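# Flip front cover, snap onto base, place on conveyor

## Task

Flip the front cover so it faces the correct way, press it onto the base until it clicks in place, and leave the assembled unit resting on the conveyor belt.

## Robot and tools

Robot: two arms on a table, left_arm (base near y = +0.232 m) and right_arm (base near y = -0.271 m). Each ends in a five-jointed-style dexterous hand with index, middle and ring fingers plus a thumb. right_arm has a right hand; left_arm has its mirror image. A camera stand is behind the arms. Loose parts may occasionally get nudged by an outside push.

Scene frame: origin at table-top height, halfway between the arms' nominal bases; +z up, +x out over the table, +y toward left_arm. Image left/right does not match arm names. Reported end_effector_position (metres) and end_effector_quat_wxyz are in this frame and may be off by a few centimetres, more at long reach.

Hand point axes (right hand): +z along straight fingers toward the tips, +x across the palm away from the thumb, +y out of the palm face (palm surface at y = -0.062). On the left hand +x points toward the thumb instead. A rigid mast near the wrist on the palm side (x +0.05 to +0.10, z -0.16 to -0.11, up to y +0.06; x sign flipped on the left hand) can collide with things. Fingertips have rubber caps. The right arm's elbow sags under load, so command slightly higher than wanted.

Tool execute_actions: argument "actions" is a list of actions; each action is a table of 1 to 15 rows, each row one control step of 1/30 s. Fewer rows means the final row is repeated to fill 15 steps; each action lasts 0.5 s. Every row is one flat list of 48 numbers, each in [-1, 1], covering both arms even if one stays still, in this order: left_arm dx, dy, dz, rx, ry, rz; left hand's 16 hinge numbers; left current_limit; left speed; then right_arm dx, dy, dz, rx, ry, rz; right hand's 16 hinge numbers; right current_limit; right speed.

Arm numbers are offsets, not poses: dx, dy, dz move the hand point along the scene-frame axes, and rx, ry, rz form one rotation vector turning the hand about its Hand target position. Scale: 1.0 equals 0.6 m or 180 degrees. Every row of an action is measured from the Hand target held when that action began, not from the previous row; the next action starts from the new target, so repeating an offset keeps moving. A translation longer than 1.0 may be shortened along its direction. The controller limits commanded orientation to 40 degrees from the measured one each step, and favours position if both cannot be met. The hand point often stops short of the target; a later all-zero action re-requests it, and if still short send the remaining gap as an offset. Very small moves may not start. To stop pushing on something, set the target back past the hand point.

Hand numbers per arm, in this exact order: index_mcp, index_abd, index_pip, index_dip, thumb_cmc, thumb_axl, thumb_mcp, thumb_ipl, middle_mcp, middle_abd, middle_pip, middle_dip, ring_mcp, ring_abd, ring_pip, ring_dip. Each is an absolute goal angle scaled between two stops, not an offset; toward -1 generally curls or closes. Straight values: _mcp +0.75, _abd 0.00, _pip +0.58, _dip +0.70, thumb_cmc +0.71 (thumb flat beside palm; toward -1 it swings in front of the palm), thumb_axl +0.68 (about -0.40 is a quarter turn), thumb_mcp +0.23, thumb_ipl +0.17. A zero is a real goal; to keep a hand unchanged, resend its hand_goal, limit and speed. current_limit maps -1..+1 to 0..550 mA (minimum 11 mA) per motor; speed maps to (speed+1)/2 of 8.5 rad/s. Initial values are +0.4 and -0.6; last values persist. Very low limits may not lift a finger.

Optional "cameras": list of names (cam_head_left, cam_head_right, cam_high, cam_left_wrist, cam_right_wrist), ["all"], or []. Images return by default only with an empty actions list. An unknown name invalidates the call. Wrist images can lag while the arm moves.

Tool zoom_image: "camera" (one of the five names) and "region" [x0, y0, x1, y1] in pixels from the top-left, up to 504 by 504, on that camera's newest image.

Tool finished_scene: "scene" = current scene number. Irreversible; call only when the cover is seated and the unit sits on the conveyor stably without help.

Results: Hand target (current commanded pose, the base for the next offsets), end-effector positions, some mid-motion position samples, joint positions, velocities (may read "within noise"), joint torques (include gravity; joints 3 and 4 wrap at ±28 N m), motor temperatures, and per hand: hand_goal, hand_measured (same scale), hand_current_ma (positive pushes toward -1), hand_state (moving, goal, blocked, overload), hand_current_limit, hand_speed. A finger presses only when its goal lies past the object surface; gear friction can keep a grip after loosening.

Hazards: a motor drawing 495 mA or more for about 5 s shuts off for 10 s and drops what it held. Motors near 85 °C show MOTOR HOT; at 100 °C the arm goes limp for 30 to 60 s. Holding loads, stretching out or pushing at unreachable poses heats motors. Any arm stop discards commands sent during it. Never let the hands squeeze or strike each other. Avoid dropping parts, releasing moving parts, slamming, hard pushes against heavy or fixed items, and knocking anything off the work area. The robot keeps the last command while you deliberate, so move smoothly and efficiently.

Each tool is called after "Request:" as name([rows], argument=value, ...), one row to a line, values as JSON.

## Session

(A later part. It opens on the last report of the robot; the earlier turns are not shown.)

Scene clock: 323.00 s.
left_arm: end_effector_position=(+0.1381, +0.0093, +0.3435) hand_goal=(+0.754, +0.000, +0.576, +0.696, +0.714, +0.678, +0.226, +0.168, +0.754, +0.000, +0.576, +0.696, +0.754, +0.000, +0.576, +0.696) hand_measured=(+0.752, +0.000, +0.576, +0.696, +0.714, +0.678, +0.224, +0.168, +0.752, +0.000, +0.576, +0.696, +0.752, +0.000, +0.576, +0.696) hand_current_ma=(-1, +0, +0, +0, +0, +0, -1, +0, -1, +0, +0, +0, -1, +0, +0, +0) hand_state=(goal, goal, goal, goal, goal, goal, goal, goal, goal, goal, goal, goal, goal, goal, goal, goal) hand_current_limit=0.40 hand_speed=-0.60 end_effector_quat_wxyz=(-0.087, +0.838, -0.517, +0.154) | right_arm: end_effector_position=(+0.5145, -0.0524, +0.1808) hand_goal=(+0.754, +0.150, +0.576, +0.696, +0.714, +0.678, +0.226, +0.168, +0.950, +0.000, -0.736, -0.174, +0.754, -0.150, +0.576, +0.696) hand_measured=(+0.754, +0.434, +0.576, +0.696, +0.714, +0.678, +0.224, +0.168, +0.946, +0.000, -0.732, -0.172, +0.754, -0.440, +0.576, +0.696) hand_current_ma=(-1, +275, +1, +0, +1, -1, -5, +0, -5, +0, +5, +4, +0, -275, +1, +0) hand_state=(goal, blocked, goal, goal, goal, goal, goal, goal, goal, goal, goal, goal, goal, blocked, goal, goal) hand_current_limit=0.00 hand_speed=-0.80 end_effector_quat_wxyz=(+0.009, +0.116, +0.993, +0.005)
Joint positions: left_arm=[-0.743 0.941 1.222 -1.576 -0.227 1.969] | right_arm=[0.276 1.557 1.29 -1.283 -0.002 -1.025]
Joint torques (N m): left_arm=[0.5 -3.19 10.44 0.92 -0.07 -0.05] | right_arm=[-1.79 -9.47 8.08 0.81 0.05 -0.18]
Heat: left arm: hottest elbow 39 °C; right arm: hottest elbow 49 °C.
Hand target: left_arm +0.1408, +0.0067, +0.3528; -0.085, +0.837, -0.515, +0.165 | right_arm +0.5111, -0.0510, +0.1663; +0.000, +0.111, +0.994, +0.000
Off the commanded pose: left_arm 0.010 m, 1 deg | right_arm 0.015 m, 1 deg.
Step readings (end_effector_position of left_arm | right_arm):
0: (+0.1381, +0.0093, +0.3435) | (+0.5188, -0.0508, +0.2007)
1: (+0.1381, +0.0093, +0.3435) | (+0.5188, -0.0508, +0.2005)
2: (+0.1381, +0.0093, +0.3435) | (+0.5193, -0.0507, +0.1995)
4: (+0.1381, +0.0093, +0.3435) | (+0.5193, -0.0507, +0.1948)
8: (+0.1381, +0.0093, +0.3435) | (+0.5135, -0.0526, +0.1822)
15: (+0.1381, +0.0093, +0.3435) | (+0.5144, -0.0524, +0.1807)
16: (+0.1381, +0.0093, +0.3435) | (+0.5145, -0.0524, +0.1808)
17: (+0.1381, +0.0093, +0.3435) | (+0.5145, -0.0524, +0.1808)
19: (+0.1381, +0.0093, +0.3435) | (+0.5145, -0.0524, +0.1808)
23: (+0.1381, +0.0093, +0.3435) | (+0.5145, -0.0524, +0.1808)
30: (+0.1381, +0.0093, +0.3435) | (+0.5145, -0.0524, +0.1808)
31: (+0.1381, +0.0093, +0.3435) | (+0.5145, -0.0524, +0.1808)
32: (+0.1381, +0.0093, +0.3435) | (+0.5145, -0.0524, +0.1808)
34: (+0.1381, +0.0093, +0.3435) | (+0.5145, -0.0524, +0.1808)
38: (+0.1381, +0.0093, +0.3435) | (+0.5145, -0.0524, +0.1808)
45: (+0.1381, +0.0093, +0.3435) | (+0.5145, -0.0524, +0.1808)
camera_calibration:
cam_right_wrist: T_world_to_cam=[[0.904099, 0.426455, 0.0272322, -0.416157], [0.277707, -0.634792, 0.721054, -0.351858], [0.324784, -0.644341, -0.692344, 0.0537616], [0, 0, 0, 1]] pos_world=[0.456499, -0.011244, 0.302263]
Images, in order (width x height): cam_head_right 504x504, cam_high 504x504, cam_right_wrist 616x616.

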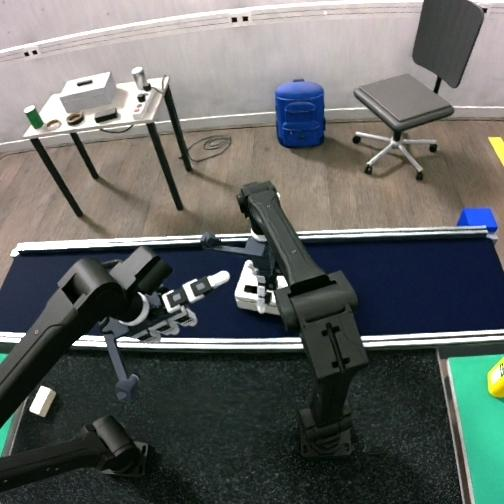

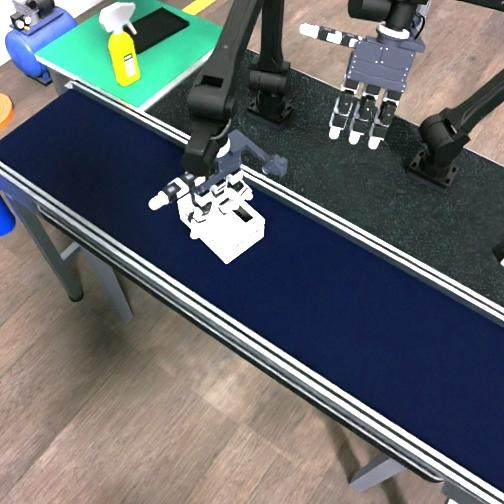

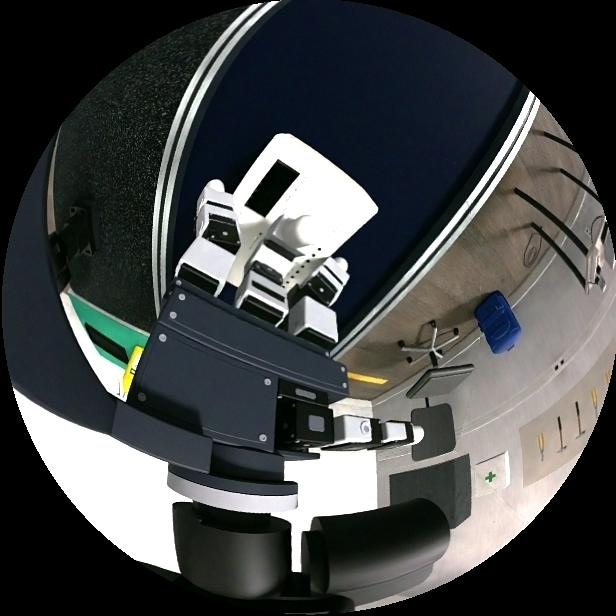

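Request:
execute_actions([
  [[0,0,0,0,0,0,0.754,0,0.576,0.696,0.714,0.678,0.226,0.168,0.754,0,0.576,0.696,0.754,0,0.576,0.696,0.4,-0.6,0,0,0,0,0,0,0.754,0.46,0.576,0.696,0.714,0.678,0.226,0.168,0.95,0,-0.737,-0.174,0.754,-0.46,0.576,0.696,0.2,-0.6]],
  [[0,0,0,0,0,0,0.754,0,0.576,0.696,0.714,0.678,0.226,0.168,0.754,0,0.576,0.696,0.754,0,0.576,0.696,0.4,-0.6,0,0,0.045,0,0,0,0.754,0.46,0.576,0.696,0.714,0.678,0.226,0.168,0.95,0,-0.737,-0.174,0.754,-0.46,0.576,0.696,0.2,-0.6]],
], cameras=[])

Scene clock: 336.30 s.
left_arm: end_effector_position=(+0.1381, +0.0093, +0.3435) hand_goal=(+0.754, +0.000, +0.576, +0.696, +0.714, +0.678, +0.226, +0.168, +0.754, +0.000, +0.576, +0.696, +0.754, +0.000, +0.576, +0.696) hand_measured=(+0.752, +0.000, +0.576, +0.696, +0.714, +0.678, +0.224, +0.168, +0.752, +0.000, +0.576, +0.696, +0.752, +0.000, +0.576, +0.696) hand_current_ma=(-1, +0, +0, +0, +0, +0, -1, +0, -1, +0, +0, +0, -1, +0, +0, +0) hand_state=(goal, goal, goal, goal, goal, goal, goal, goal, goal, goal, goal, goal, goal, goal, goal, goal) hand_current_limit=0.40 hand_speed=-0.60 end_effector_quat_wxyz=(-0.087, +0.838, -0.517, +0.154) | right_arm: end_effector_position=(+0.5056, -0.0554, +0.1783) hand_goal=(+0.754, +0.460, +0.576, +0.696, +0.714, +0.678, +0.226, +0.168, +0.950, +0.000, -0.736, -0.174, +0.754, -0.460, +0.576, +0.696) hand_measured=(+0.748, +0.472, +0.574, +0.696, +0.714, +0.678, +0.224, +0.168, +0.946, +0.000, -0.732, -0.172, +0.754, -0.460, +0.576, +0.696) hand_current_ma=(-12, +22, -2, +0, +1, -1, -5, +0, -5, +0, +5, +4, +0, +0, +1, +0) hand_state=(goal, goal, goal, goal, goal, goal, goal, goal, goal, goal, goal, goal, goal, goal, goal, goal) hand_current_limit=0.20 hand_speed=-0.60 end_effector_quat_wxyz=(-0.008, +0.116, +0.993, -0.003)
Joint positions: left_arm=[-0.743 0.941 1.222 -1.576 -0.227 1.969] | right_arm=[0.276 1.557 1.29 -1.321 -0.001 -1.025]
Joint torques (N m): left_arm=[0.44 -3.19 10.44 0.91 -0.07 -0.05] | right_arm=[-1.79 -10.93 12.48 -0.43 0.02 -0.18]
Motor temperatures (°C): left_arm=[37 33 39 33 30 28] | right_arm=[30 38 47 28 27 26]
Heat: left arm: hottest elbow 39 °C; right arm: hottest elbow 47 °C.
Hand target: left_arm +0.1408, +0.0067, +0.3528; -0.085, +0.837, -0.515, +0.165 | right_arm +0.5112, -0.0510, +0.1933; +0.000, +0.111, +0.994, +0.000
Off the commanded pose: left_arm 0.010 m, 1 deg | right_arm 0.017 m, 1 deg.
Step readings (end_effector_position of left_arm | right_arm):
0: (+0.1381, +0.0093, +0.3435) | (+0.5145, -0.0524, +0.1808)
1: (+0.1381, +0.0093, +0.3435) | (+0.5145, -0.0524, +0.1808)
2: (+0.1381, +0.0093, +0.3435) | (+0.5145, -0.0524, +0.1808)
4: (+0.1381, +0.0093, +0.3435) | (+0.5145, -0.0524, +0.1808)
8: (+0.1381, +0.0093, +0.3435) | (+0.5145, -0.0524, +0.1808)
15: (+0.1381, +0.0093, +0.3435) | (+0.5145, -0.0524, +0.1808)
16: (+0.1381, +0.0093, +0.3435) | (+0.5145, -0.0524, +0.1808)
17: (+0.1381, +0.0093, +0.3435) | (+0.5142, -0.0525, +0.1807)
19: (+0.1381, +0.0093, +0.3435) | (+0.5118, -0.0533, +0.1800)
23: (+0.1381, +0.0093, +0.3435) | (+0.5077, -0.0547, +0.1789)
30: (+0.1381, +0.0093, +0.3435) | (+0.5056, -0.0554, +0.1783)
No camera images: "cameras" was empty.

Request:
execute_actions([
  [[0,0,0,0,0,0,0.754,0,0.576,0.696,0.714,0.678,0.226,0.168,0.754,0,0.576,0.696,0.754,0,0.576,0.696,0.4,-0.6,0.008,0,0.035,0,0,0,0.754,0.5,0.576,0.696,0.714,0.678,0.226,0.168,0.95,0,-0.737,-0.174,0.754,-0.46,0.576,0.696,0.2,-0.6]],
  [[0,0,0,0,0,0,0.754,0,0.576,0.696,0.714,0.678,0.226,0.168,0.754,0,0.576,0.696,0.754,0,0.576,0.696,0.4,-0.6,0,0,0,0,0,0,0.754,0.5,0.576,0.696,0.714,0.678,0.226,0.168,0.95,0,-0.737,-0.174,0.754,-0.46,0.576,0.696,0.2,-0.6]],
], cameras=[])

Scene clock: 340.90 s.
left_arm: end_effector_position=(+0.1381, +0.0093, +0.3435) hand_goal=(+0.754, +0.000, +0.576, +0.696, +0.714, +0.678, +0.226, +0.168, +0.754, +0.000, +0.576, +0.696, +0.754, +0.000, +0.576, +0.696) hand_measured=(+0.752, +0.000, +0.576, +0.696, +0.714, +0.678, +0.224, +0.168, +0.752, +0.000, +0.576, +0.696, +0.752, +0.000, +0.576, +0.696) hand_current_ma=(-1, +0, +0, +0, +0, +0, -1, +0, -1, +0, +0, +0, -1, +0, +0, +0) hand_state=(goal, goal, goal, goal, goal, goal, goal, goal, goal, goal, goal, goal, goal, goal, goal, goal) hand_current_limit=0.40 hand_speed=-0.60 end_effector_quat_wxyz=(-0.087, +0.838, -0.517, +0.154) | right_arm: end_effector_position=(+0.5010, -0.0569, +0.1893) hand_goal=(+0.754, +0.500, +0.576, +0.696, +0.714, +0.678, +0.226, +0.168, +0.950, +0.000, -0.736, -0.174, +0.754, -0.460, +0.576, +0.696) hand_measured=(+0.748, +0.502, +0.574, +0.696, +0.714, +0.678, +0.224, +0.168, +0.948, +0.000, -0.732, -0.172, +0.754, -0.460, +0.576, +0.696) hand_current_ma=(-10, +1, -2, +0, +1, -1, -5, +0, -4, +0, +5, +4, +0, +0, +1, +0) hand_state=(goal, goal, goal, goal, goal, goal, goal, goal, goal, goal, goal, goal, goal, goal, goal, goal) hand_current_limit=0.20 hand_speed=-0.60 end_effector_quat_wxyz=(-0.023, +0.116, +0.993, -0.010)
Joint positions: left_arm=[-0.743 0.941 1.222 -1.576 -0.227 1.969] | right_arm=[0.276 1.556 1.324 -1.387 -0.001 -1.025]
Joint torques (N m): left_arm=[0.5 -3.25 10.47 0.92 -0.07 -0.05] | right_arm=[-1.96 -10.99 14.3 -0.14 0.03 -0.21]
Heat: left arm: hottest elbow 39 °C; right arm: hottest elbow 47 °C.
Hand target: left_arm +0.1408, +0.0067, +0.3528; -0.085, +0.837, -0.515, +0.165 | right_arm +0.5159, -0.0510, +0.2143; +0.000, +0.111, +0.994, +0.000
Off the commanded pose: left_arm 0.010 m, 1 deg | right_arm 0.030 m, 3 deg.
Step readings (end_effector_position of left_arm | right_arm):
0: (+0.1381, +0.0093, +0.3435) | (+0.5055, -0.0554, +0.1783)
1: (+0.1381, +0.0093, +0.3435) | (+0.5055, -0.0554, +0.1784)
2: (+0.1381, +0.0093, +0.3435) | (+0.5040, -0.0559, +0.1783)
4: (+0.1381, +0.0093, +0.3435) | (+0.5020, -0.0566, +0.1800)
8: (+0.1381, +0.0093, +0.3435) | (+0.5006, -0.0570, +0.1858)
15: (+0.1381, +0.0093, +0.3435) | (+0.5014, -0.0567, +0.1894)
16: (+0.1381, +0.0093, +0.3435) | (+0.5013, -0.0568, +0.1893)
17: (+0.1381, +0.0093, +0.3435) | (+0.5012, -0.0568, +0.1893)
19: (+0.1381, +0.0093, +0.3435) | (+0.5011, -0.0569, +0.1893)
23: (+0.1381, +0.0093, +0.3435) | (+0.5010, -0.0569, +0.1893)
30: (+0.1381, +0.0093, +0.3435) | (+0.5010, -0.0569, +0.1893)
No camera images: "cameras" was empty.

Request:
execute_actions([
  [[0,0,0,0,0,0,0.754,0,0.576,0.696,0.714,0.678,0.226,0.168,0.754,0,0.576,0.696,0.754,0,0.576,0.696,0.4,-0.6,0,0,0.06,0,0,0,0.754,0.5,0.576,0.696,0.714,0.678,0.226,0.168,0.95,0,-0.737,-0.174,0.754,-0.46,0.576,0.696,0.2,-0.6]],
  [[0,0,0,0,0,0,0.754,0,0.576,0.696,0.714,0.678,0.226,0.168,0.754,0,0.576,0.696,0.754,0,0.576,0.696,0.4,-0.6,-0.005,0,-0.05,0,0,0,0.754,0.467,0.576,0.696,0.714,0.678,0.226,0.168,0.95,0,-0.737,-0.174,0.754,-0.46,0.576,0.696,0.2,-0.6]],
  [[0,0,0,0,0,0,0.754,0,0.576,0.696,0.714,0.678,0.226,0.168,0.754,0,0.576,0.696,0.754,0,0.576,0.696,0.4,-0.6,0,0,-0.05,0,0,0,0.754,0.467,0.576,0.696,0.714,0.678,0.226,0.168,0.95,0,-0.737,-0.174,0.754,-0.46,0.576,0.696,0.2,-0.6]],
], cameras=[])

Scene clock: 348.70 s.
left_arm: end_effector_position=(+0.1381, +0.0093, +0.3435) hand_goal=(+0.754, +0.000, +0.576, +0.696, +0.714, +0.678, +0.226, +0.168, +0.754, +0.000, +0.576, +0.696, +0.754, +0.000, +0.576, +0.696) hand_measured=(+0.752, +0.000, +0.576, +0.696, +0.714, +0.678, +0.224, +0.168, +0.752, +0.000, +0.576, +0.696, +0.752, +0.000, +0.576, +0.696) hand_current_ma=(-1, +0, +0, +0, +0, +0, -1, +0, -1, +0, +0, +0, -1, +0, +0, +0) hand_state=(goal, goal, goal, goal, goal, goal, goal, goal, goal, goal, goal, goal, goal, goal, goal, goal) hand_current_limit=0.40 hand_speed=-0.60 end_effector_quat_wxyz=(-0.087, +0.838, -0.517, +0.154) | right_arm: end_effector_position=(+0.5150, -0.0523, +0.2046) hand_goal=(+0.754, +0.468, +0.576, +0.696, +0.714, +0.678, +0.226, +0.168, +0.950, +0.000, -0.736, -0.174, +0.754, -0.460, +0.576, +0.696) hand_measured=(+0.750, +0.468, +0.574, +0.696, +0.714, +0.678, +0.224, +0.168, +0.948, +0.000, -0.732, -0.172, +0.754, -0.460, +0.576, +0.696) hand_current_ma=(-9, +1, -2, +0, +1, -1, -5, +0, -4, +0, +5, +4, +0, +0, +1, +0) hand_state=(goal, goal, goal, goal, goal, goal, goal, goal, goal, goal, goal, goal, goal, goal, goal, goal) hand_current_limit=0.20 hand_speed=-0.60 end_effector_quat_wxyz=(+0.009, +0.116, +0.993, +0.005)
Joint positions: left_arm=[-0.743 0.941 1.222 -1.576 -0.227 1.969] | right_arm=[0.276 1.544 1.339 -1.346 -0.001 -1.025]
Joint torques (N m): left_arm=[0.5 -3.31 10.44 0.92 -0.07 -0.05] | right_arm=[-1.85 -9.35 8.36 0.77 0.02 -0.19]
Heat: left arm: hottest elbow 39 °C; right arm: hottest elbow 48 °C.
Hand target: left_arm +0.1408, +0.0067, +0.3528; -0.085, +0.837, -0.515, +0.165 | right_arm +0.5130, -0.0510, +0.1903; +0.000, +0.111, +0.994, +0.000
Off the commanded pose: left_arm 0.010 m, 1 deg | right_arm 0.015 m, 1 deg.
Step readings (end_effector_position of left_arm | right_arm):
0: (+0.1381, +0.0093, +0.3435) | (+0.5010, -0.0569, +0.1893)
1: (+0.1381, +0.0093, +0.3435) | (+0.5010, -0.0569, +0.1895)
2: (+0.1381, +0.0093, +0.3435) | (+0.5000, -0.0572, +0.1907)
4: (+0.1381, +0.0093, +0.3435) | (+0.4983, -0.0578, +0.1958)
8: (+0.1381, +0.0093, +0.3435) | (+0.5017, -0.0567, +0.2148)
15: (+0.1381, +0.0093, +0.3435) | (+0.5044, -0.0558, +0.2294)
16: (+0.1381, +0.0093, +0.3435) | (+0.5044, -0.0558, +0.2294)
17: (+0.1381, +0.0093, +0.3435) | (+0.5046, -0.0557, +0.2294)
19: (+0.1381, +0.0093, +0.3435) | (+0.5076, -0.0547, +0.2301)
23: (+0.1381, +0.0093, +0.3435) | (+0.5145, -0.0525, +0.2319)
30: (+0.1381, +0.0093, +0.3435) | (+0.5169, -0.0518, +0.2326)
31: (+0.1381, +0.0093, +0.3435) | (+0.5168, -0.0518, +0.2322)
32: (+0.1381, +0.0093, +0.3435) | (+0.5173, -0.0516, +0.2304)
34: (+0.1381, +0.0093, +0.3435) | (+0.5177, -0.0515, +0.2238)
38: (+0.1381, +0.0093, +0.3435) | (+0.5127, -0.0531, +0.2077)
45: (+0.1381, +0.0093, +0.3435) | (+0.5148, -0.0524, +0.2045)
No camera images: "cameras" was empty.

Request:
execute_actions([
  [[0,0,0,0,0,0,0.754,0,0.576,0.696,0.714,0.678,0.226,0.168,0.754,0,0.576,0.696,0.754,0,0.576,0.696,0.4,-0.6,0,0,0,0,0,0,0.754,0.28,0.576,0.696,0.714,0.678,0.226,0.168,0.95,0,-0.737,-0.174,0.754,-0.28,0.576,0.696,0.2,-0.7]],
  [[0,0,0,0,0,0,0.754,0,0.576,0.696,0.714,0.678,0.226,0.168,0.754,0,0.576,0.696,0.754,0,0.576,0.696,0.4,-0.6,0,0,0,0,0,0,0.754,0.1,0.576,0.696,0.714,0.678,0.226,0.168,0.95,0,-0.737,-0.174,0.754,-0.1,0.576,0.696,0.2,-0.7]],
], cameras=["cam_high","cam_head_right","cam_right_wrist"])

Request:
zoom_image(camera="cam_high", region=[150, 140, 290, 280])

Request:
zoom_image(camera="cam_head_right", region=[210, 220, 320, 330])

Request:
zoom_image(camera="cam_right_wrist", region=[170, 110, 390, 330])

Scene clock: 355.13 s.
left_arm: end_effector_position=(+0.1381, +0.0093, +0.3435) hand_goal=(+0.754, +0.000, +0.576, +0.696, +0.714, +0.678, +0.226, +0.168, +0.754, +0.000, +0.576, +0.696, +0.754, +0.000, +0.576, +0.696) hand_measured=(+0.752, +0.000, +0.576, +0.696, +0.714, +0.678, +0.224, +0.168, +0.752, +0.000, +0.576, +0.696, +0.752, +0.000, +0.576, +0.696) hand_current_ma=(-1, +0, +0, +0, +0, +0, -1, +0, -1, +0, +0, +0, -1, +0, +0, +0) hand_state=(goal, goal, goal, goal, goal, goal, goal, goal, goal, goal, goal, goal, goal, goal, goal, goal) hand_current_limit=0.40 hand_speed=-0.60 end_effector_quat_wxyz=(-0.087, +0.838, -0.517, +0.154) | right_arm: end_effector_position=(+0.5165, -0.0520, +0.2049) hand_goal=(+0.754, +0.100, +0.576, +0.696, +0.714, +0.678, +0.226, +0.168, +0.950, +0.000, -0.736, -0.174, +0.754, -0.100, +0.576, +0.696) hand_measured=(+0.750, +0.164, +0.574, +0.696, +0.714, +0.678, +0.224, +0.168, +0.948, +0.000, -0.732, -0.172, +0.754, -0.152, +0.578, +0.696) hand_current_ma=(-8, +173, -2, +0, +1, -1, -5, +0, -4, +0, +5, +4, +0, -132, +1, +0) hand_state=(goal, blocked, goal, goal, goal, goal, goal, goal, goal, goal, goal, goal, goal, blocked, goal, goal) hand_current_limit=0.20 hand_speed=-0.70 end_effector_quat_wxyz=(+0.012, +0.116, +0.993, +0.005)
Joint positions: left_arm=[-0.743 0.941 1.222 -1.576 -0.227 1.969] | right_arm=[0.277 1.544 1.339 -1.339 0.001 -1.025]
Joint torques (N m): left_arm=[0.5 -3.19 10.44 0.92 -0.07 -0.05] | right_arm=[-1.9 -9.35 8.39 0.57 -0.04 -0.19]
Heat: left arm: hottest elbow 39 °C; right arm: hottest elbow 47 °C.
Hand target: left_arm +0.1408, +0.0067, +0.3528; -0.085, +0.837, -0.515, +0.165 | right_arm +0.5129, -0.0509, +0.1903; +0.000, +0.110, +0.994, +0.000
Off the commanded pose: left_arm 0.010 m, 1 deg | right_arm 0.015 m, 2 deg.
Step readings (end_effector_position of left_arm | right_arm):
0: (+0.1381, +0.0093, +0.3435) | (+0.5150, -0.0523, +0.2046)
1: (+0.1381, +0.0093, +0.3435) | (+0.5150, -0.0523, +0.2046)
2: (+0.1381, +0.0093, +0.3435) | (+0.5150, -0.0523, +0.2046)
4: (+0.1381, +0.0093, +0.3435) | (+0.5150, -0.0523, +0.2046)
8: (+0.1381, +0.0093, +0.3435) | (+0.5149, -0.0521, +0.2046)
15: (+0.1381, +0.0093, +0.3435) | (+0.5149, -0.0521, +0.2046)
16: (+0.1381, +0.0093, +0.3435) | (+0.5149, -0.0521, +0.2046)
17: (+0.1381, +0.0093, +0.3435) | (+0.5149, -0.0520, +0.2046)
19: (+0.1381, +0.0093, +0.3435) | (+0.5153, -0.0519, +0.2047)
23: (+0.1381, +0.0093, +0.3435) | (+0.5165, -0.0520, +0.2049)
30: (+0.1381, +0.0093, +0.3435) | (+0.5165, -0.0520, +0.2049)
camera_calibration:
cam_right_wrist: T_world_to_cam=[[0.903774, 0.426765, 0.0326105, -0.419688], [0.273483, -0.634411, 0.723001, -0.367721], [0.32924, -0.644511, -0.690077, 0.0673917], [0, 0, 0, 1]] pos_world=[0.457681, -0.0107432, 0.326055]
Images, in order (width x height): cam_head_right 504x504, cam_high 504x504, cam_right_wrist 616x616.

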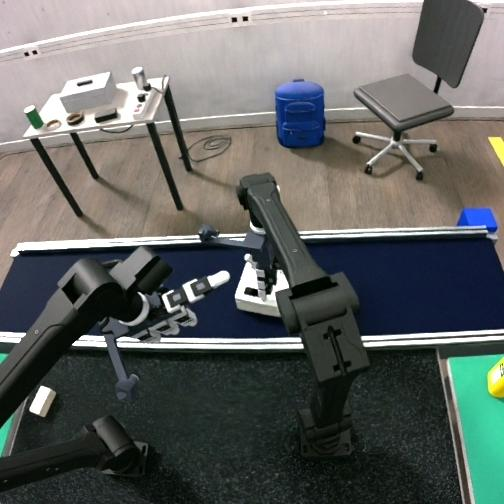

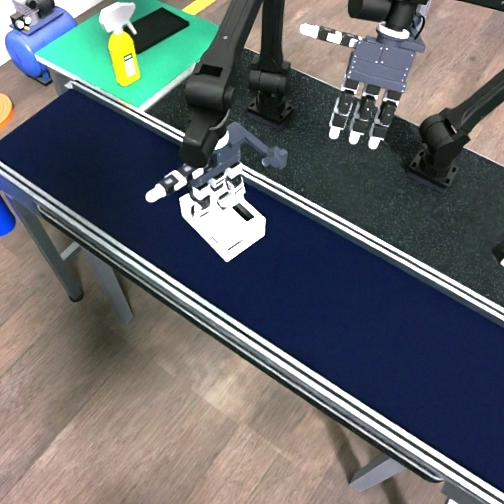

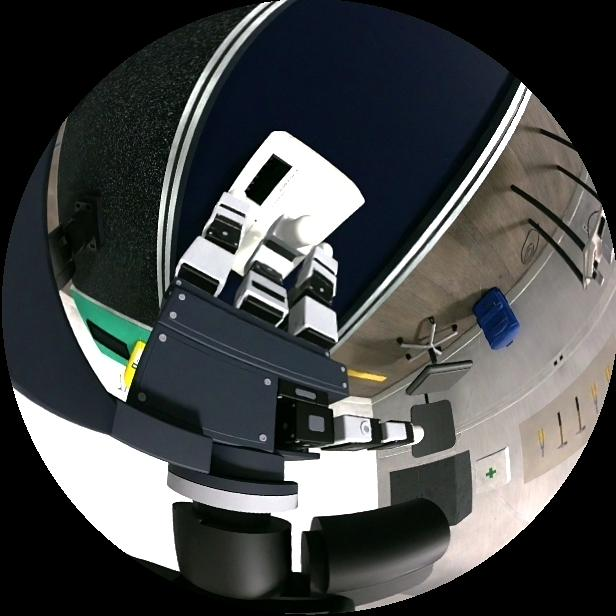

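Scaled by 3.600.

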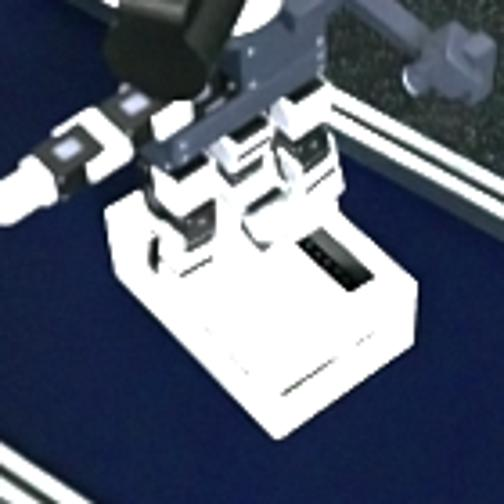

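Scaled by 4.582.

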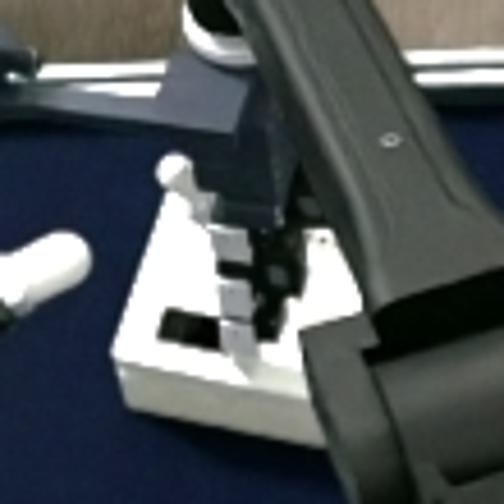

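Scaled by 2.291 from the camera's 616x616 image, which has a finer 880x880 frame.

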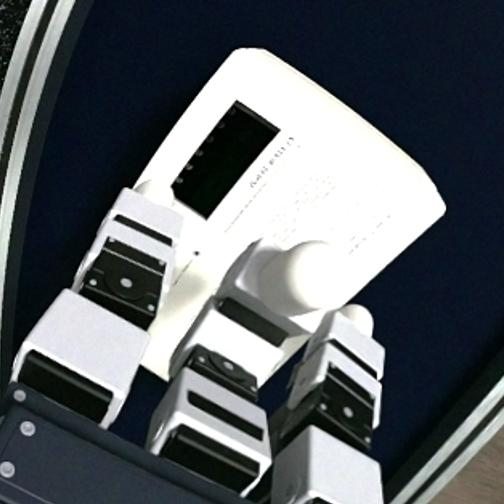

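Request:
execute_actions([
  [[0,0,0,0,0,0,0.754,0,0.576,0.696,0.714,0.678,0.226,0.168,0.754,0,0.576,0.696,0.754,0,0.576,0.696,0.4,-0.6,0,0,0,0,0,0,0.754,0.46,0.576,0.696,0.714,0.678,0.226,0.168,0.95,0,-0.737,-0.174,0.754,-0.46,0.576,0.696,0.2,-0.7]],
  [[0,0,0,0,0,0,0.754,0,0.576,0.696,0.714,0.678,0.226,0.168,0.754,0,0.576,0.696,0.754,0,0.576,0.696,0.4,-0.6,0,0,0.05,0,0,0,0.754,0.46,0.576,0.696,0.714,0.678,0.226,0.168,0.95,0,-0.737,-0.174,0.754,-0.46,0.576,0.696,0.2,-0.7]],
  [[0,0,0,0,0,0,0.754,0,0.576,0.696,0.714,0.678,0.226,0.168,0.754,0,0.576,0.696,0.754,0,0.576,0.696,0.4,-0.6,0,0,0.05,0,0,0,0.754,0.46,0.576,0.696,0.714,0.678,0.226,0.168,0.95,0,-0.737,-0.174,0.754,-0.46,0.576,0.696,0.2,-0.7]],
], cameras=["all"])

Request:
zoom_image(camera="cam_high", region=[160, 160, 280, 280])

Request:
zoom_image(camera="cam_head_right", region=[220, 240, 320, 330])

Request:
zoom_image(camera="cam_left_wrist", region=[210, 200, 330, 300])

Request:
zoom_image(camera="cam_right_wrist", region=[170, 110, 390, 330])

Scene clock: 367.70 s.
left_arm: end_effector_position=(+0.1381, +0.0093, +0.3435) hand_goal=(+0.754, +0.000, +0.576, +0.696, +0.714, +0.678, +0.226, +0.168, +0.754, +0.000, +0.576, +0.696, +0.754, +0.000, +0.576, +0.696) hand_measured=(+0.752, +0.000, +0.576, +0.696, +0.714, +0.678, +0.224, +0.168, +0.752, +0.000, +0.576, +0.696, +0.752, +0.000, +0.576, +0.696) hand_current_ma=(-1, +0, +0, +0, +0, +0, -1, +0, -1, +0, +0, +0, -1, +0, +0, +0) hand_state=(goal, goal, goal, goal, goal, goal, goal, goal, goal, goal, goal, goal, goal, goal, goal, goal) hand_current_limit=0.40 hand_speed=-0.60 end_effector_quat_wxyz=(-0.087, +0.838, -0.517, +0.154) | right_arm: end_effector_position=(+0.5007, -0.0571, +0.2259) hand_goal=(+0.754, +0.460, +0.576, +0.696, +0.714, +0.678, +0.226, +0.168, +0.950, +0.000, -0.736, -0.174, +0.754, -0.460, +0.576, +0.696) hand_measured=(+0.750, +0.454, +0.574, +0.696, +0.714, +0.678, +0.224, +0.168, +0.948, +0.000, -0.732, -0.172, +0.752, -0.452, +0.576, +0.696) hand_current_ma=(-8, -9, -2, +0, +1, -1, -5, +0, -4, +0, +5, +4, -3, +12, +0, +0) hand_state=(goal, goal, goal, goal, goal, goal, goal, goal, goal, goal, goal, goal, goal, goal, goal, goal) hand_current_limit=0.20 hand_speed=-0.70 end_effector_quat_wxyz=(-0.021, +0.116, +0.993, -0.010)
Joint positions: left_arm=[-0.743 0.941 1.222 -1.576 -0.227 1.969] | right_arm=[0.277 1.536 1.398 -1.479 0.001 -1.025]
Joint torques (N m): left_arm=[0.5 -3.25 10.44 0.92 -0.07 -0.05] | right_arm=[-1.85 -10.81 14.38 -0.14 -0.04 -0.19]
Heat: left arm: hottest elbow 39 °C; right arm: hottest elbow 47 °C.
Hand target: left_arm +0.1408, +0.0067, +0.3528; -0.085, +0.837, -0.515, +0.165 | right_arm +0.5130, -0.0509, +0.2503; +0.000, +0.110, +0.994, +0.000
Off the commanded pose: left_arm 0.010 m, 1 deg | right_arm 0.028 m, 3 deg.
Step readings (end_effector_position of left_arm | right_arm):
0: (+0.1381, +0.0093, +0.3435) | (+0.5165, -0.0520, +0.2049)
1: (+0.1381, +0.0093, +0.3435) | (+0.5165, -0.0520, +0.2049)
2: (+0.1381, +0.0093, +0.3435) | (+0.5165, -0.0520, +0.2049)
4: (+0.1381, +0.0093, +0.3435) | (+0.5167, -0.0520, +0.2049)
8: (+0.1381, +0.0093, +0.3435) | (+0.5167, -0.0519, +0.2045)
15: (+0.1381, +0.0093, +0.3435) | (+0.5167, -0.0519, +0.2045)
16: (+0.1381, +0.0093, +0.3435) | (+0.5167, -0.0519, +0.2045)
17: (+0.1381, +0.0093, +0.3435) | (+0.5160, -0.0522, +0.2043)
19: (+0.1381, +0.0093, +0.3435) | (+0.5120, -0.0535, +0.2032)
23: (+0.1381, +0.0093, +0.3435) | (+0.5047, -0.0558, +0.2013)
30: (+0.1381, +0.0093, +0.3435) | (+0.5021, -0.0567, +0.2007)
31: (+0.1381, +0.0093, +0.3435) | (+0.5018, -0.0568, +0.2006)
32: (+0.1381, +0.0093, +0.3435) | (+0.5007, -0.0571, +0.2012)
34: (+0.1381, +0.0093, +0.3435) | (+0.4979, -0.0581, +0.2037)
38: (+0.1381, +0.0093, +0.3435) | (+0.4992, -0.0576, +0.2157)
45: (+0.1381, +0.0093, +0.3435) | (+0.5012, -0.0570, +0.2260)
camera_calibration:
cam_right_wrist: T_world_to_cam=[[0.903532, 0.426679, -0.0396852, -0.387417], [0.323284, -0.617923, 0.7167, -0.404466], [0.281278, -0.660391, -0.696252, 0.108187], [0, 0, 0, 1]] pos_world=[0.450371, -0.0131804, 0.349832]

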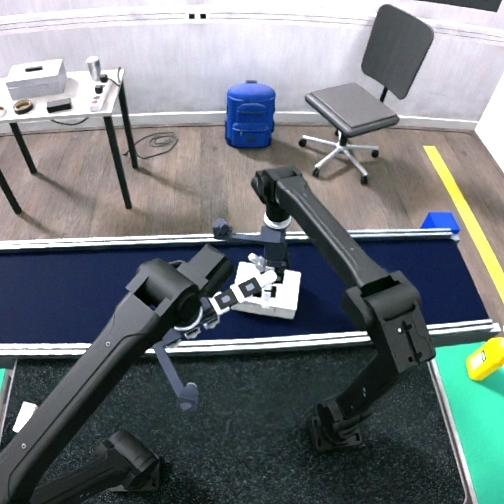

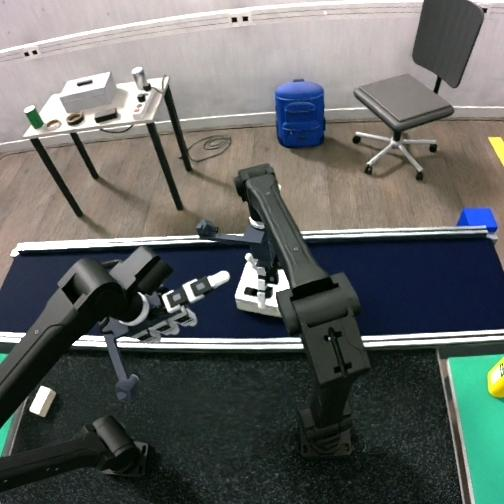

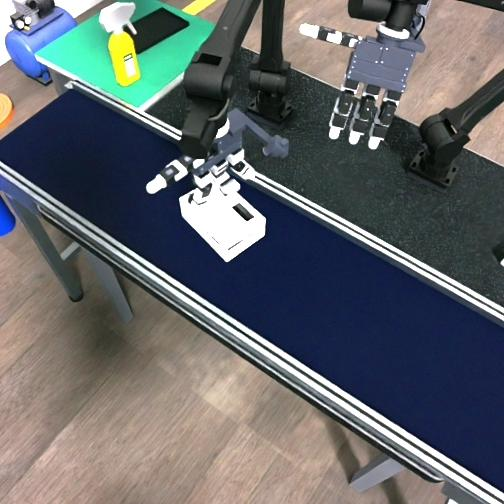

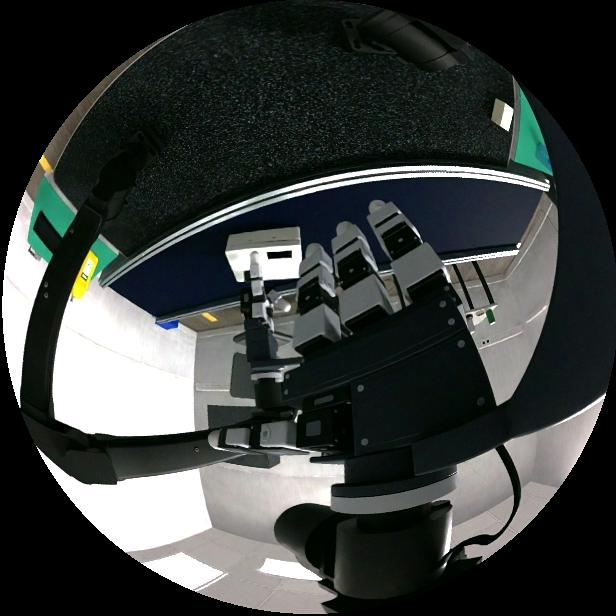

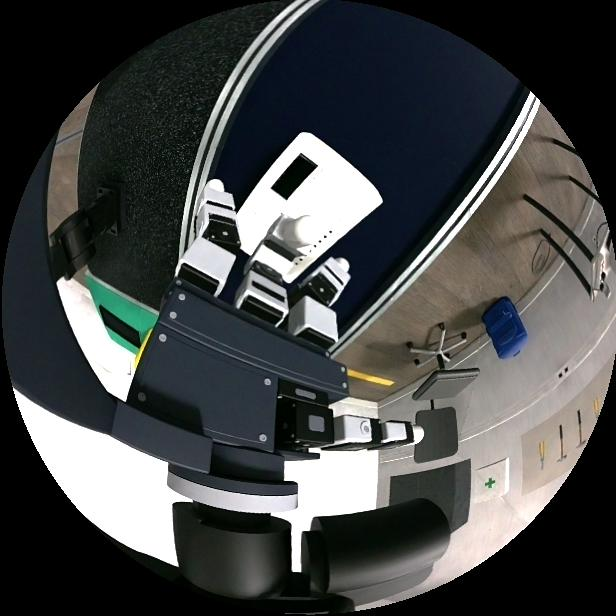

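Scaled by 4.200.

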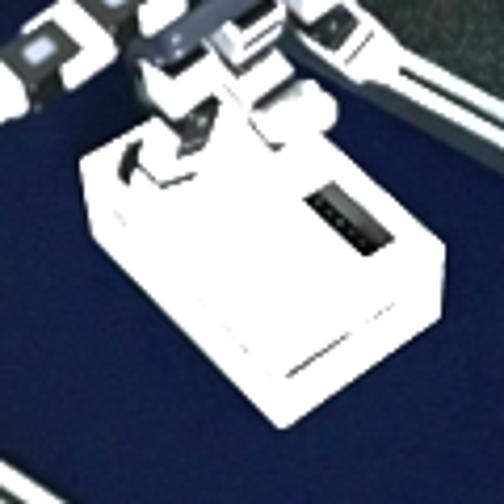

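Scaled by 5.040.

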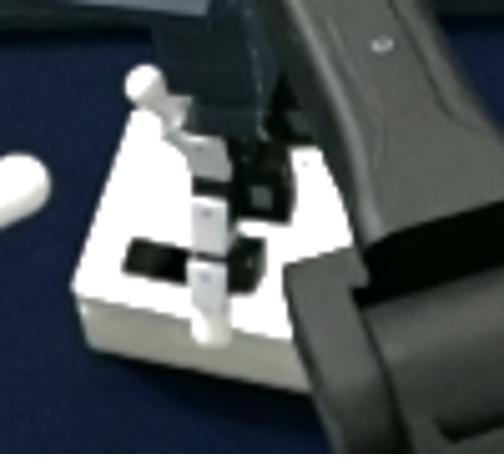

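Scaled by 4.200 from the camera's 616x616 image, which has a finer 880x880 frame.

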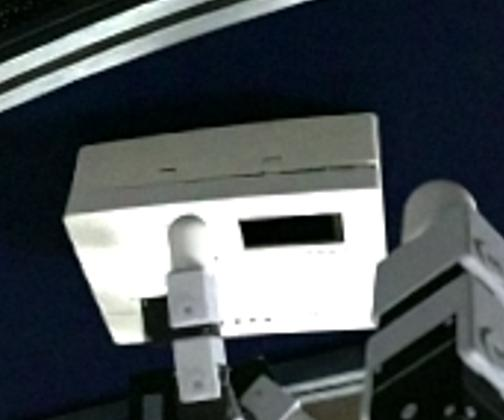

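Scaled by 2.291 from the camera's 616x616 image, which has a finer 880x880 frame.

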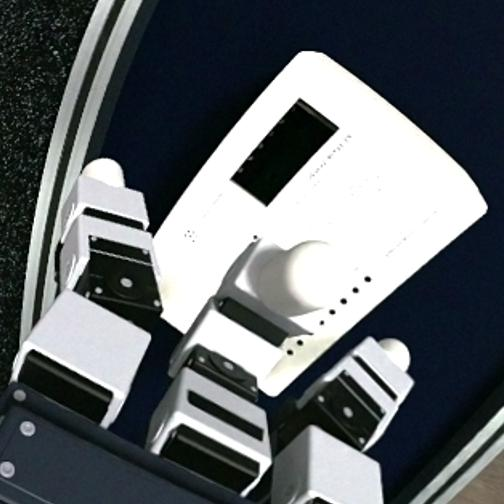

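Request:
execute_actions([
  [[0,0,0,0,0,0,0.754,0,0.576,0.696,0.714,0.678,0.226,0.168,0.754,0,0.576,0.696,0.754,0,0.576,0.696,0.4,-0.6,-0.014,0.005,-0.04,0,0,-0.01,0.754,0.55,0.576,0.696,0.714,0.678,0.226,0.168,0.95,0,-0.737,-0.174,0.754,-0.55,0.576,0.696,0.2,-0.6]],
  [[0,0,0,0,0,0,0.754,0,0.576,0.696,0.714,0.678,0.226,0.168,0.754,0,0.576,0.696,0.754,0,0.576,0.696,0.4,-0.6,0,0,-0.042,0,0,0,0.754,0.55,0.576,0.696,0.714,0.678,0.226,0.168,0.95,0,-0.737,-0.174,0.754,-0.55,0.576,0.696,0.2,-0.6]],
  [[0,0,0,0,0,0,0.754,0,0.576,0.696,0.714,0.678,0.226,0.168,0.754,0,0.576,0.696,0.754,0,0.576,0.696,0.4,-0.6,0,0,-0.042,0,0,0,0.754,0.55,0.576,0.696,0.714,0.678,0.226,0.168,0.95,0,-0.737,-0.174,0.754,-0.55,0.576,0.696,0.2,-0.6]],
], cameras=["cam_right_wrist","cam_high"])

Request:
zoom_image(camera="cam_right_wrist", region=[170, 110, 390, 330])

Scene clock: 389.83 s.
left_arm: end_effector_position=(+0.1381, +0.0093, +0.3435) hand_goal=(+0.754, +0.000, +0.576, +0.696, +0.714, +0.678, +0.226, +0.168, +0.754, +0.000, +0.576, +0.696, +0.754, +0.000, +0.576, +0.696) hand_measured=(+0.752, +0.000, +0.576, +0.696, +0.714, +0.678, +0.224, +0.168, +0.752, +0.000, +0.576, +0.696, +0.752, +0.000, +0.576, +0.696) hand_current_ma=(-1, +0, +0, +0, +0, +0, -1, +0, -1, +0, +0, +0, -1, +0, +0, +0) hand_state=(goal, goal, goal, goal, goal, goal, goal, goal, goal, goal, goal, goal, goal, goal, goal, goal) hand_current_limit=0.40 hand_speed=-0.60 end_effector_quat_wxyz=(-0.087, +0.838, -0.517, +0.154) | right_arm: end_effector_position=(+0.5067, -0.0505, +0.1910) hand_goal=(+0.754, +0.550, +0.576, +0.696, +0.714, +0.678, +0.226, +0.168, +0.950, +0.000, -0.736, -0.174, +0.754, -0.550, +0.576, +0.696) hand_measured=(+0.750, +0.542, +0.574, +0.696, +0.714, +0.678, +0.224, +0.168, +0.948, +0.000, -0.732, -0.172, +0.752, -0.542, +0.576, +0.696) hand_current_ma=(-8, -11, -2, +0, +1, -1, -5, +0, -4, +0, +5, +4, -3, +12, +0, +0) hand_state=(goal, goal, goal, goal, goal, goal, goal, goal, goal, goal, goal, goal, goal, goal, goal, goal) hand_current_limit=0.20 hand_speed=-0.60 end_effector_quat_wxyz=(+0.010, +0.124, +0.992, +0.004)
Joint positions: left_arm=[-0.743 0.941 1.222 -1.576 -0.227 1.969] | right_arm=[0.289 1.529 1.285 -1.304 0.001 -0.997]
Joint torques (N m): left_arm=[0.5 -3.25 10.45 0.92 -0.07 -0.05] | right_arm=[-1.55 -8.94 8.21 0.81 -0.03 0.03]
Heat: left arm: hottest elbow 40 °C; right arm: hottest elbow 51 °C.
Hand target: left_arm +0.1408, +0.0067, +0.3528; -0.085, +0.837, -0.515, +0.165 | right_arm +0.5047, -0.0480, +0.1759; +0.000, +0.126, +0.992, +0.000
Off the commanded pose: left_arm 0.010 m, 1 deg | right_arm 0.016 m, 1 deg.
Step readings (end_effector_position of left_arm | right_arm):
0: (+0.1381, +0.0093, +0.3435) | (+0.5006, -0.0572, +0.2258)
1: (+0.1381, +0.0093, +0.3435) | (+0.5006, -0.0572, +0.2258)
2: (+0.1381, +0.0093, +0.3435) | (+0.5007, -0.0571, +0.2259)
4: (+0.1381, +0.0093, +0.3435) | (+0.5032, -0.0556, +0.2264)
8: (+0.1381, +0.0093, +0.3435) | (+0.5081, -0.0516, +0.2285)
15: (+0.1381, +0.0093, +0.3435) | (+0.5096, -0.0496, +0.2304)
16: (+0.1381, +0.0093, +0.3435) | (+0.5094, -0.0498, +0.2299)
17: (+0.1381, +0.0093, +0.3435) | (+0.5093, -0.0494, +0.2286)
19: (+0.1381, +0.0093, +0.3435) | (+0.5089, -0.0496, +0.2229)
23: (+0.1381, +0.0093, +0.3435) | (+0.5054, -0.0508, +0.2111)
30: (+0.1381, +0.0093, +0.3435) | (+0.5068, -0.0504, +0.2096)
31: (+0.1381, +0.0093, +0.3435) | (+0.5070, -0.0503, +0.2095)
32: (+0.1381, +0.0093, +0.3435) | (+0.5075, -0.0502, +0.2084)
34: (+0.1381, +0.0093, +0.3435) | (+0.5086, -0.0498, +0.2039)
38: (+0.1381, +0.0093, +0.3435) | (+0.5052, -0.0510, +0.1931)
45: (+0.1381, +0.0093, +0.3435) | (+0.5064, -0.0506, +0.1909)
camera_calibration:
cam_right_wrist: T_world_to_cam=[[0.910604, 0.41227, 0.0288714, -0.414496], [0.265976, -0.638079, 0.722573, -0.350376], [0.316317, -0.650299, -0.690691, 0.0682149], [0, 0, 0, 1]] pos_world=[0.449056, -0.00832342, 0.312255]
Images, in order (width x height): cam_high 504x504, cam_right_wrist 616x616.

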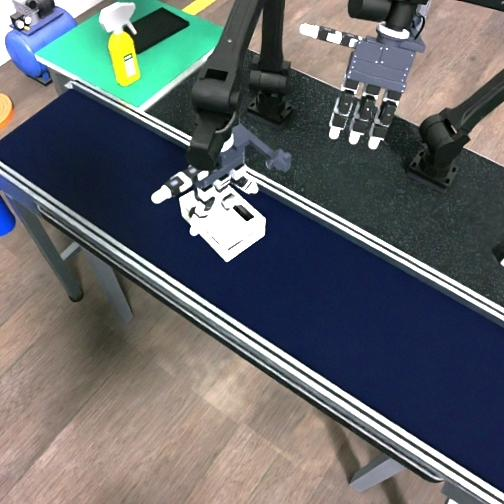

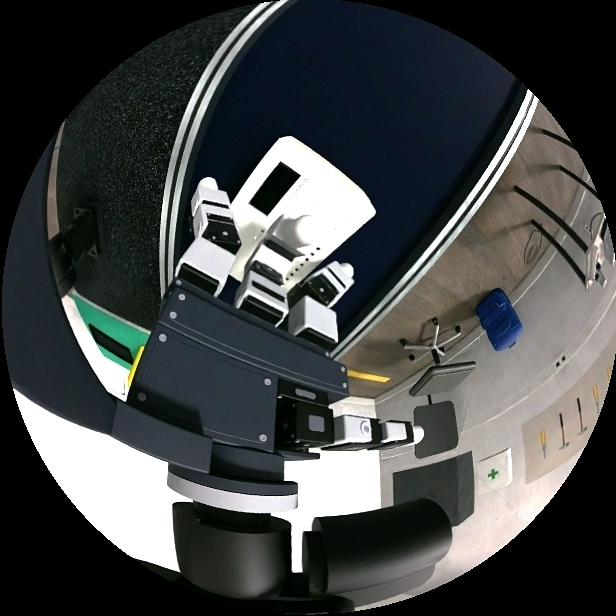

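Scaled by 2.291 from the camera's 616x616 image, which has a finer 880x880 frame.

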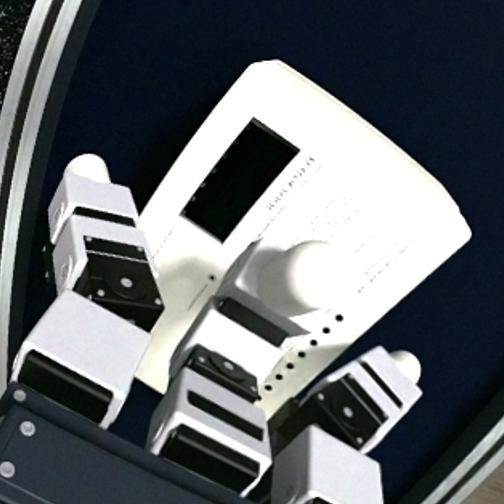

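Request:
execute_actions([
  [[0,0,0,0,0,0,0.754,0,0.576,0.696,0.714,0.678,0.226,0.168,0.754,0,0.576,0.696,0.754,0,0.576,0.696,0.4,-0.6,0,0,0,0,0,0,0.754,0.3,0.576,0.696,0.714,0.678,0.226,0.168,0.95,0,-0.737,-0.174,0.754,-0.3,0.576,0.696,0.0,-0.8]],
  [[0,0,0,0,0,0,0.754,0,0.576,0.696,0.714,0.678,0.226,0.168,0.754,0,0.576,0.696,0.754,0,0.576,0.696,0.4,-0.6,0,0,0,0,0,0,0.754,0.2,0.576,0.696,0.714,0.678,0.226,0.168,0.95,0,-0.737,-0.174,0.754,-0.2,0.576,0.696,0.0,-0.8]],
], cameras=["cam_right_wrist","cam_high"])

Request:
zoom_image(camera="cam_right_wrist", region=[170, 110, 390, 330])

Request:
zoom_image(camera="cam_high", region=[160, 160, 280, 280])

Scene clock: 394.80 s.
left_arm: end_effector_position=(+0.1381, +0.0093, +0.3435) hand_goal=(+0.754, +0.000, +0.576, +0.696, +0.714, +0.678, +0.226, +0.168, +0.754, +0.000, +0.576, +0.696, +0.754, +0.000, +0.576, +0.696) hand_measured=(+0.752, +0.000, +0.576, +0.696, +0.714, +0.678, +0.224, +0.168, +0.752, +0.000, +0.576, +0.696, +0.752, +0.000, +0.576, +0.696) hand_current_ma=(-1, +0, +0, +0, +0, +0, -1, +0, -1, +0, +0, +0, -1, +0, +0, +0) hand_state=(goal, goal, goal, goal, goal, goal, goal, goal, goal, goal, goal, goal, goal, goal, goal, goal) hand_current_limit=0.40 hand_speed=-0.60 end_effector_quat_wxyz=(-0.087, +0.838, -0.517, +0.154) | right_arm: end_effector_position=(+0.5077, -0.0502, +0.1913) hand_goal=(+0.754, +0.200, +0.576, +0.696, +0.714, +0.678, +0.226, +0.168, +0.950, +0.000, -0.736, -0.174, +0.754, -0.200, +0.576, +0.696) hand_measured=(+0.750, +0.312, +0.574, +0.696, +0.714, +0.678, +0.224, +0.168, +0.948, +0.000, -0.732, -0.172, +0.752, -0.296, +0.576, +0.696) hand_current_ma=(-6, +275, -2, +0, +1, -1, -5, +0, -4, +0, +5, +4, -3, -275, +0, +0) hand_state=(goal, blocked, goal, goal, goal, goal, goal, goal, goal, goal, goal, goal, goal, blocked, goal, goal) hand_current_limit=0.00 hand_speed=-0.80 end_effector_quat_wxyz=(+0.012, +0.124, +0.992, +0.005)
Joint positions: left_arm=[-0.743 0.941 1.222 -1.576 -0.227 1.969] | right_arm=[0.289 1.529 1.285 -1.3 0.001 -0.997]
Joint torques (N m): left_arm=[0.56 -3.25 10.45 0.92 -0.07 -0.05] | right_arm=[-1.55 -8.94 8.23 0.64 -0.04 0.02]
Heat: left arm: hottest elbow 40 °C; right arm: hottest elbow 50 °C.
Hand target: left_arm +0.1408, +0.0067, +0.3528; -0.085, +0.837, -0.515, +0.165 | right_arm +0.5046, -0.0480, +0.1759; +0.000, +0.126, +0.992, +0.000
Off the commanded pose: left_arm 0.010 m, 1 deg | right_arm 0.016 m, 2 deg.
Step readings (end_effector_position of left_arm | right_arm):
0: (+0.1381, +0.0093, +0.3435) | (+0.5067, -0.0505, +0.1910)
1: (+0.1381, +0.0093, +0.3435) | (+0.5067, -0.0505, +0.1910)
2: (+0.1381, +0.0093, +0.3435) | (+0.5067, -0.0505, +0.1910)
4: (+0.1381, +0.0093, +0.3435) | (+0.5067, -0.0505, +0.1910)
8: (+0.1381, +0.0093, +0.3435) | (+0.5067, -0.0505, +0.1910)
15: (+0.1381, +0.0093, +0.3435) | (+0.5077, -0.0502, +0.1913)
16: (+0.1381, +0.0093, +0.3435) | (+0.5077, -0.0502, +0.1913)
17: (+0.1381, +0.0093, +0.3435) | (+0.5077, -0.0502, +0.1913)
19: (+0.1381, +0.0093, +0.3435) | (+0.5077, -0.0502, +0.1913)
23: (+0.1381, +0.0093, +0.3435) | (+0.5077, -0.0502, +0.1913)
30: (+0.1381, +0.0093, +0.3435) | (+0.5077, -0.0502, +0.1913)
camera_calibration:
cam_right_wrist: T_world_to_cam=[[0.910649, 0.411857, 0.0330398, -0.416353], [0.262838, -0.639139, 0.722785, -0.349118], [0.318801, -0.64952, -0.690283, 0.0670195], [0, 0, 0, 1]] pos_world=[0.449547, -0.00812662, 0.312356]
Images, in order (width x height): cam_high 504x504, cam_right_wrist 616x616.

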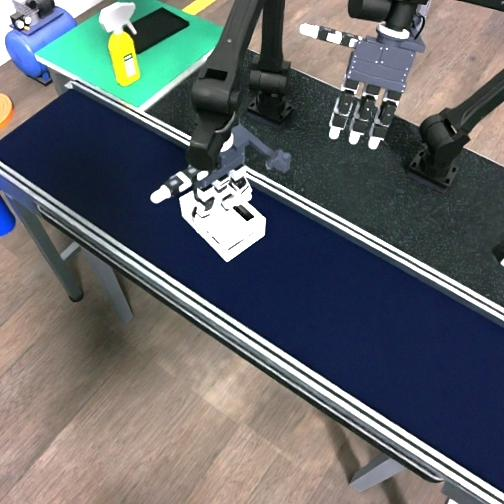

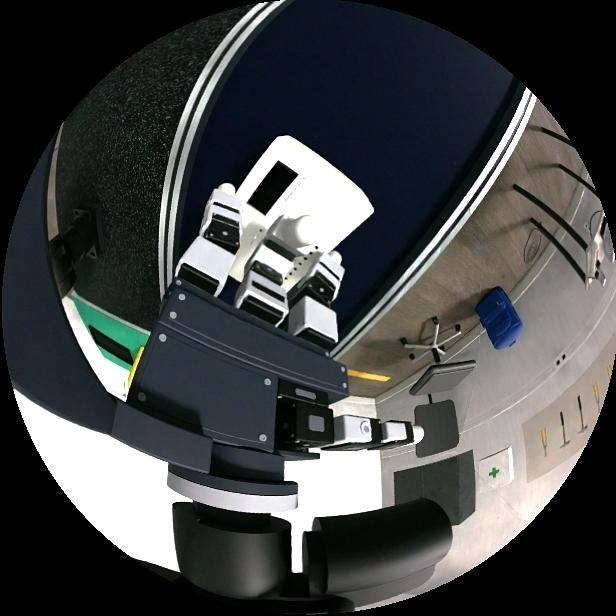

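Scaled by 2.291 from the camera's 616x616 image, which has a finer 880x880 frame.

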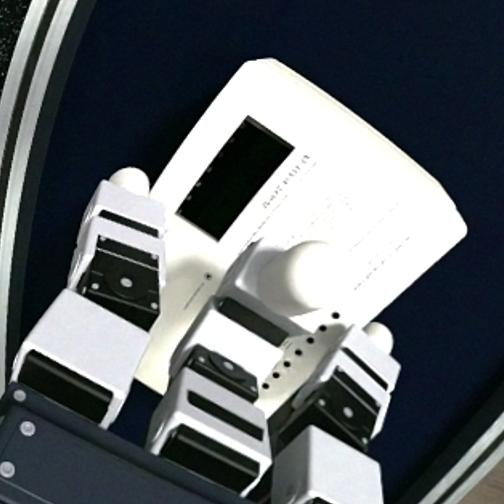

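Scaled by 4.200.

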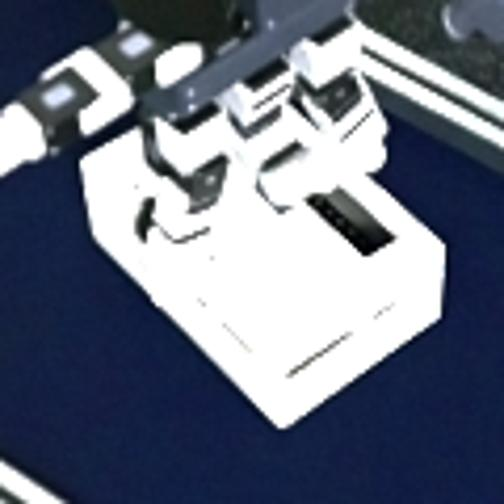

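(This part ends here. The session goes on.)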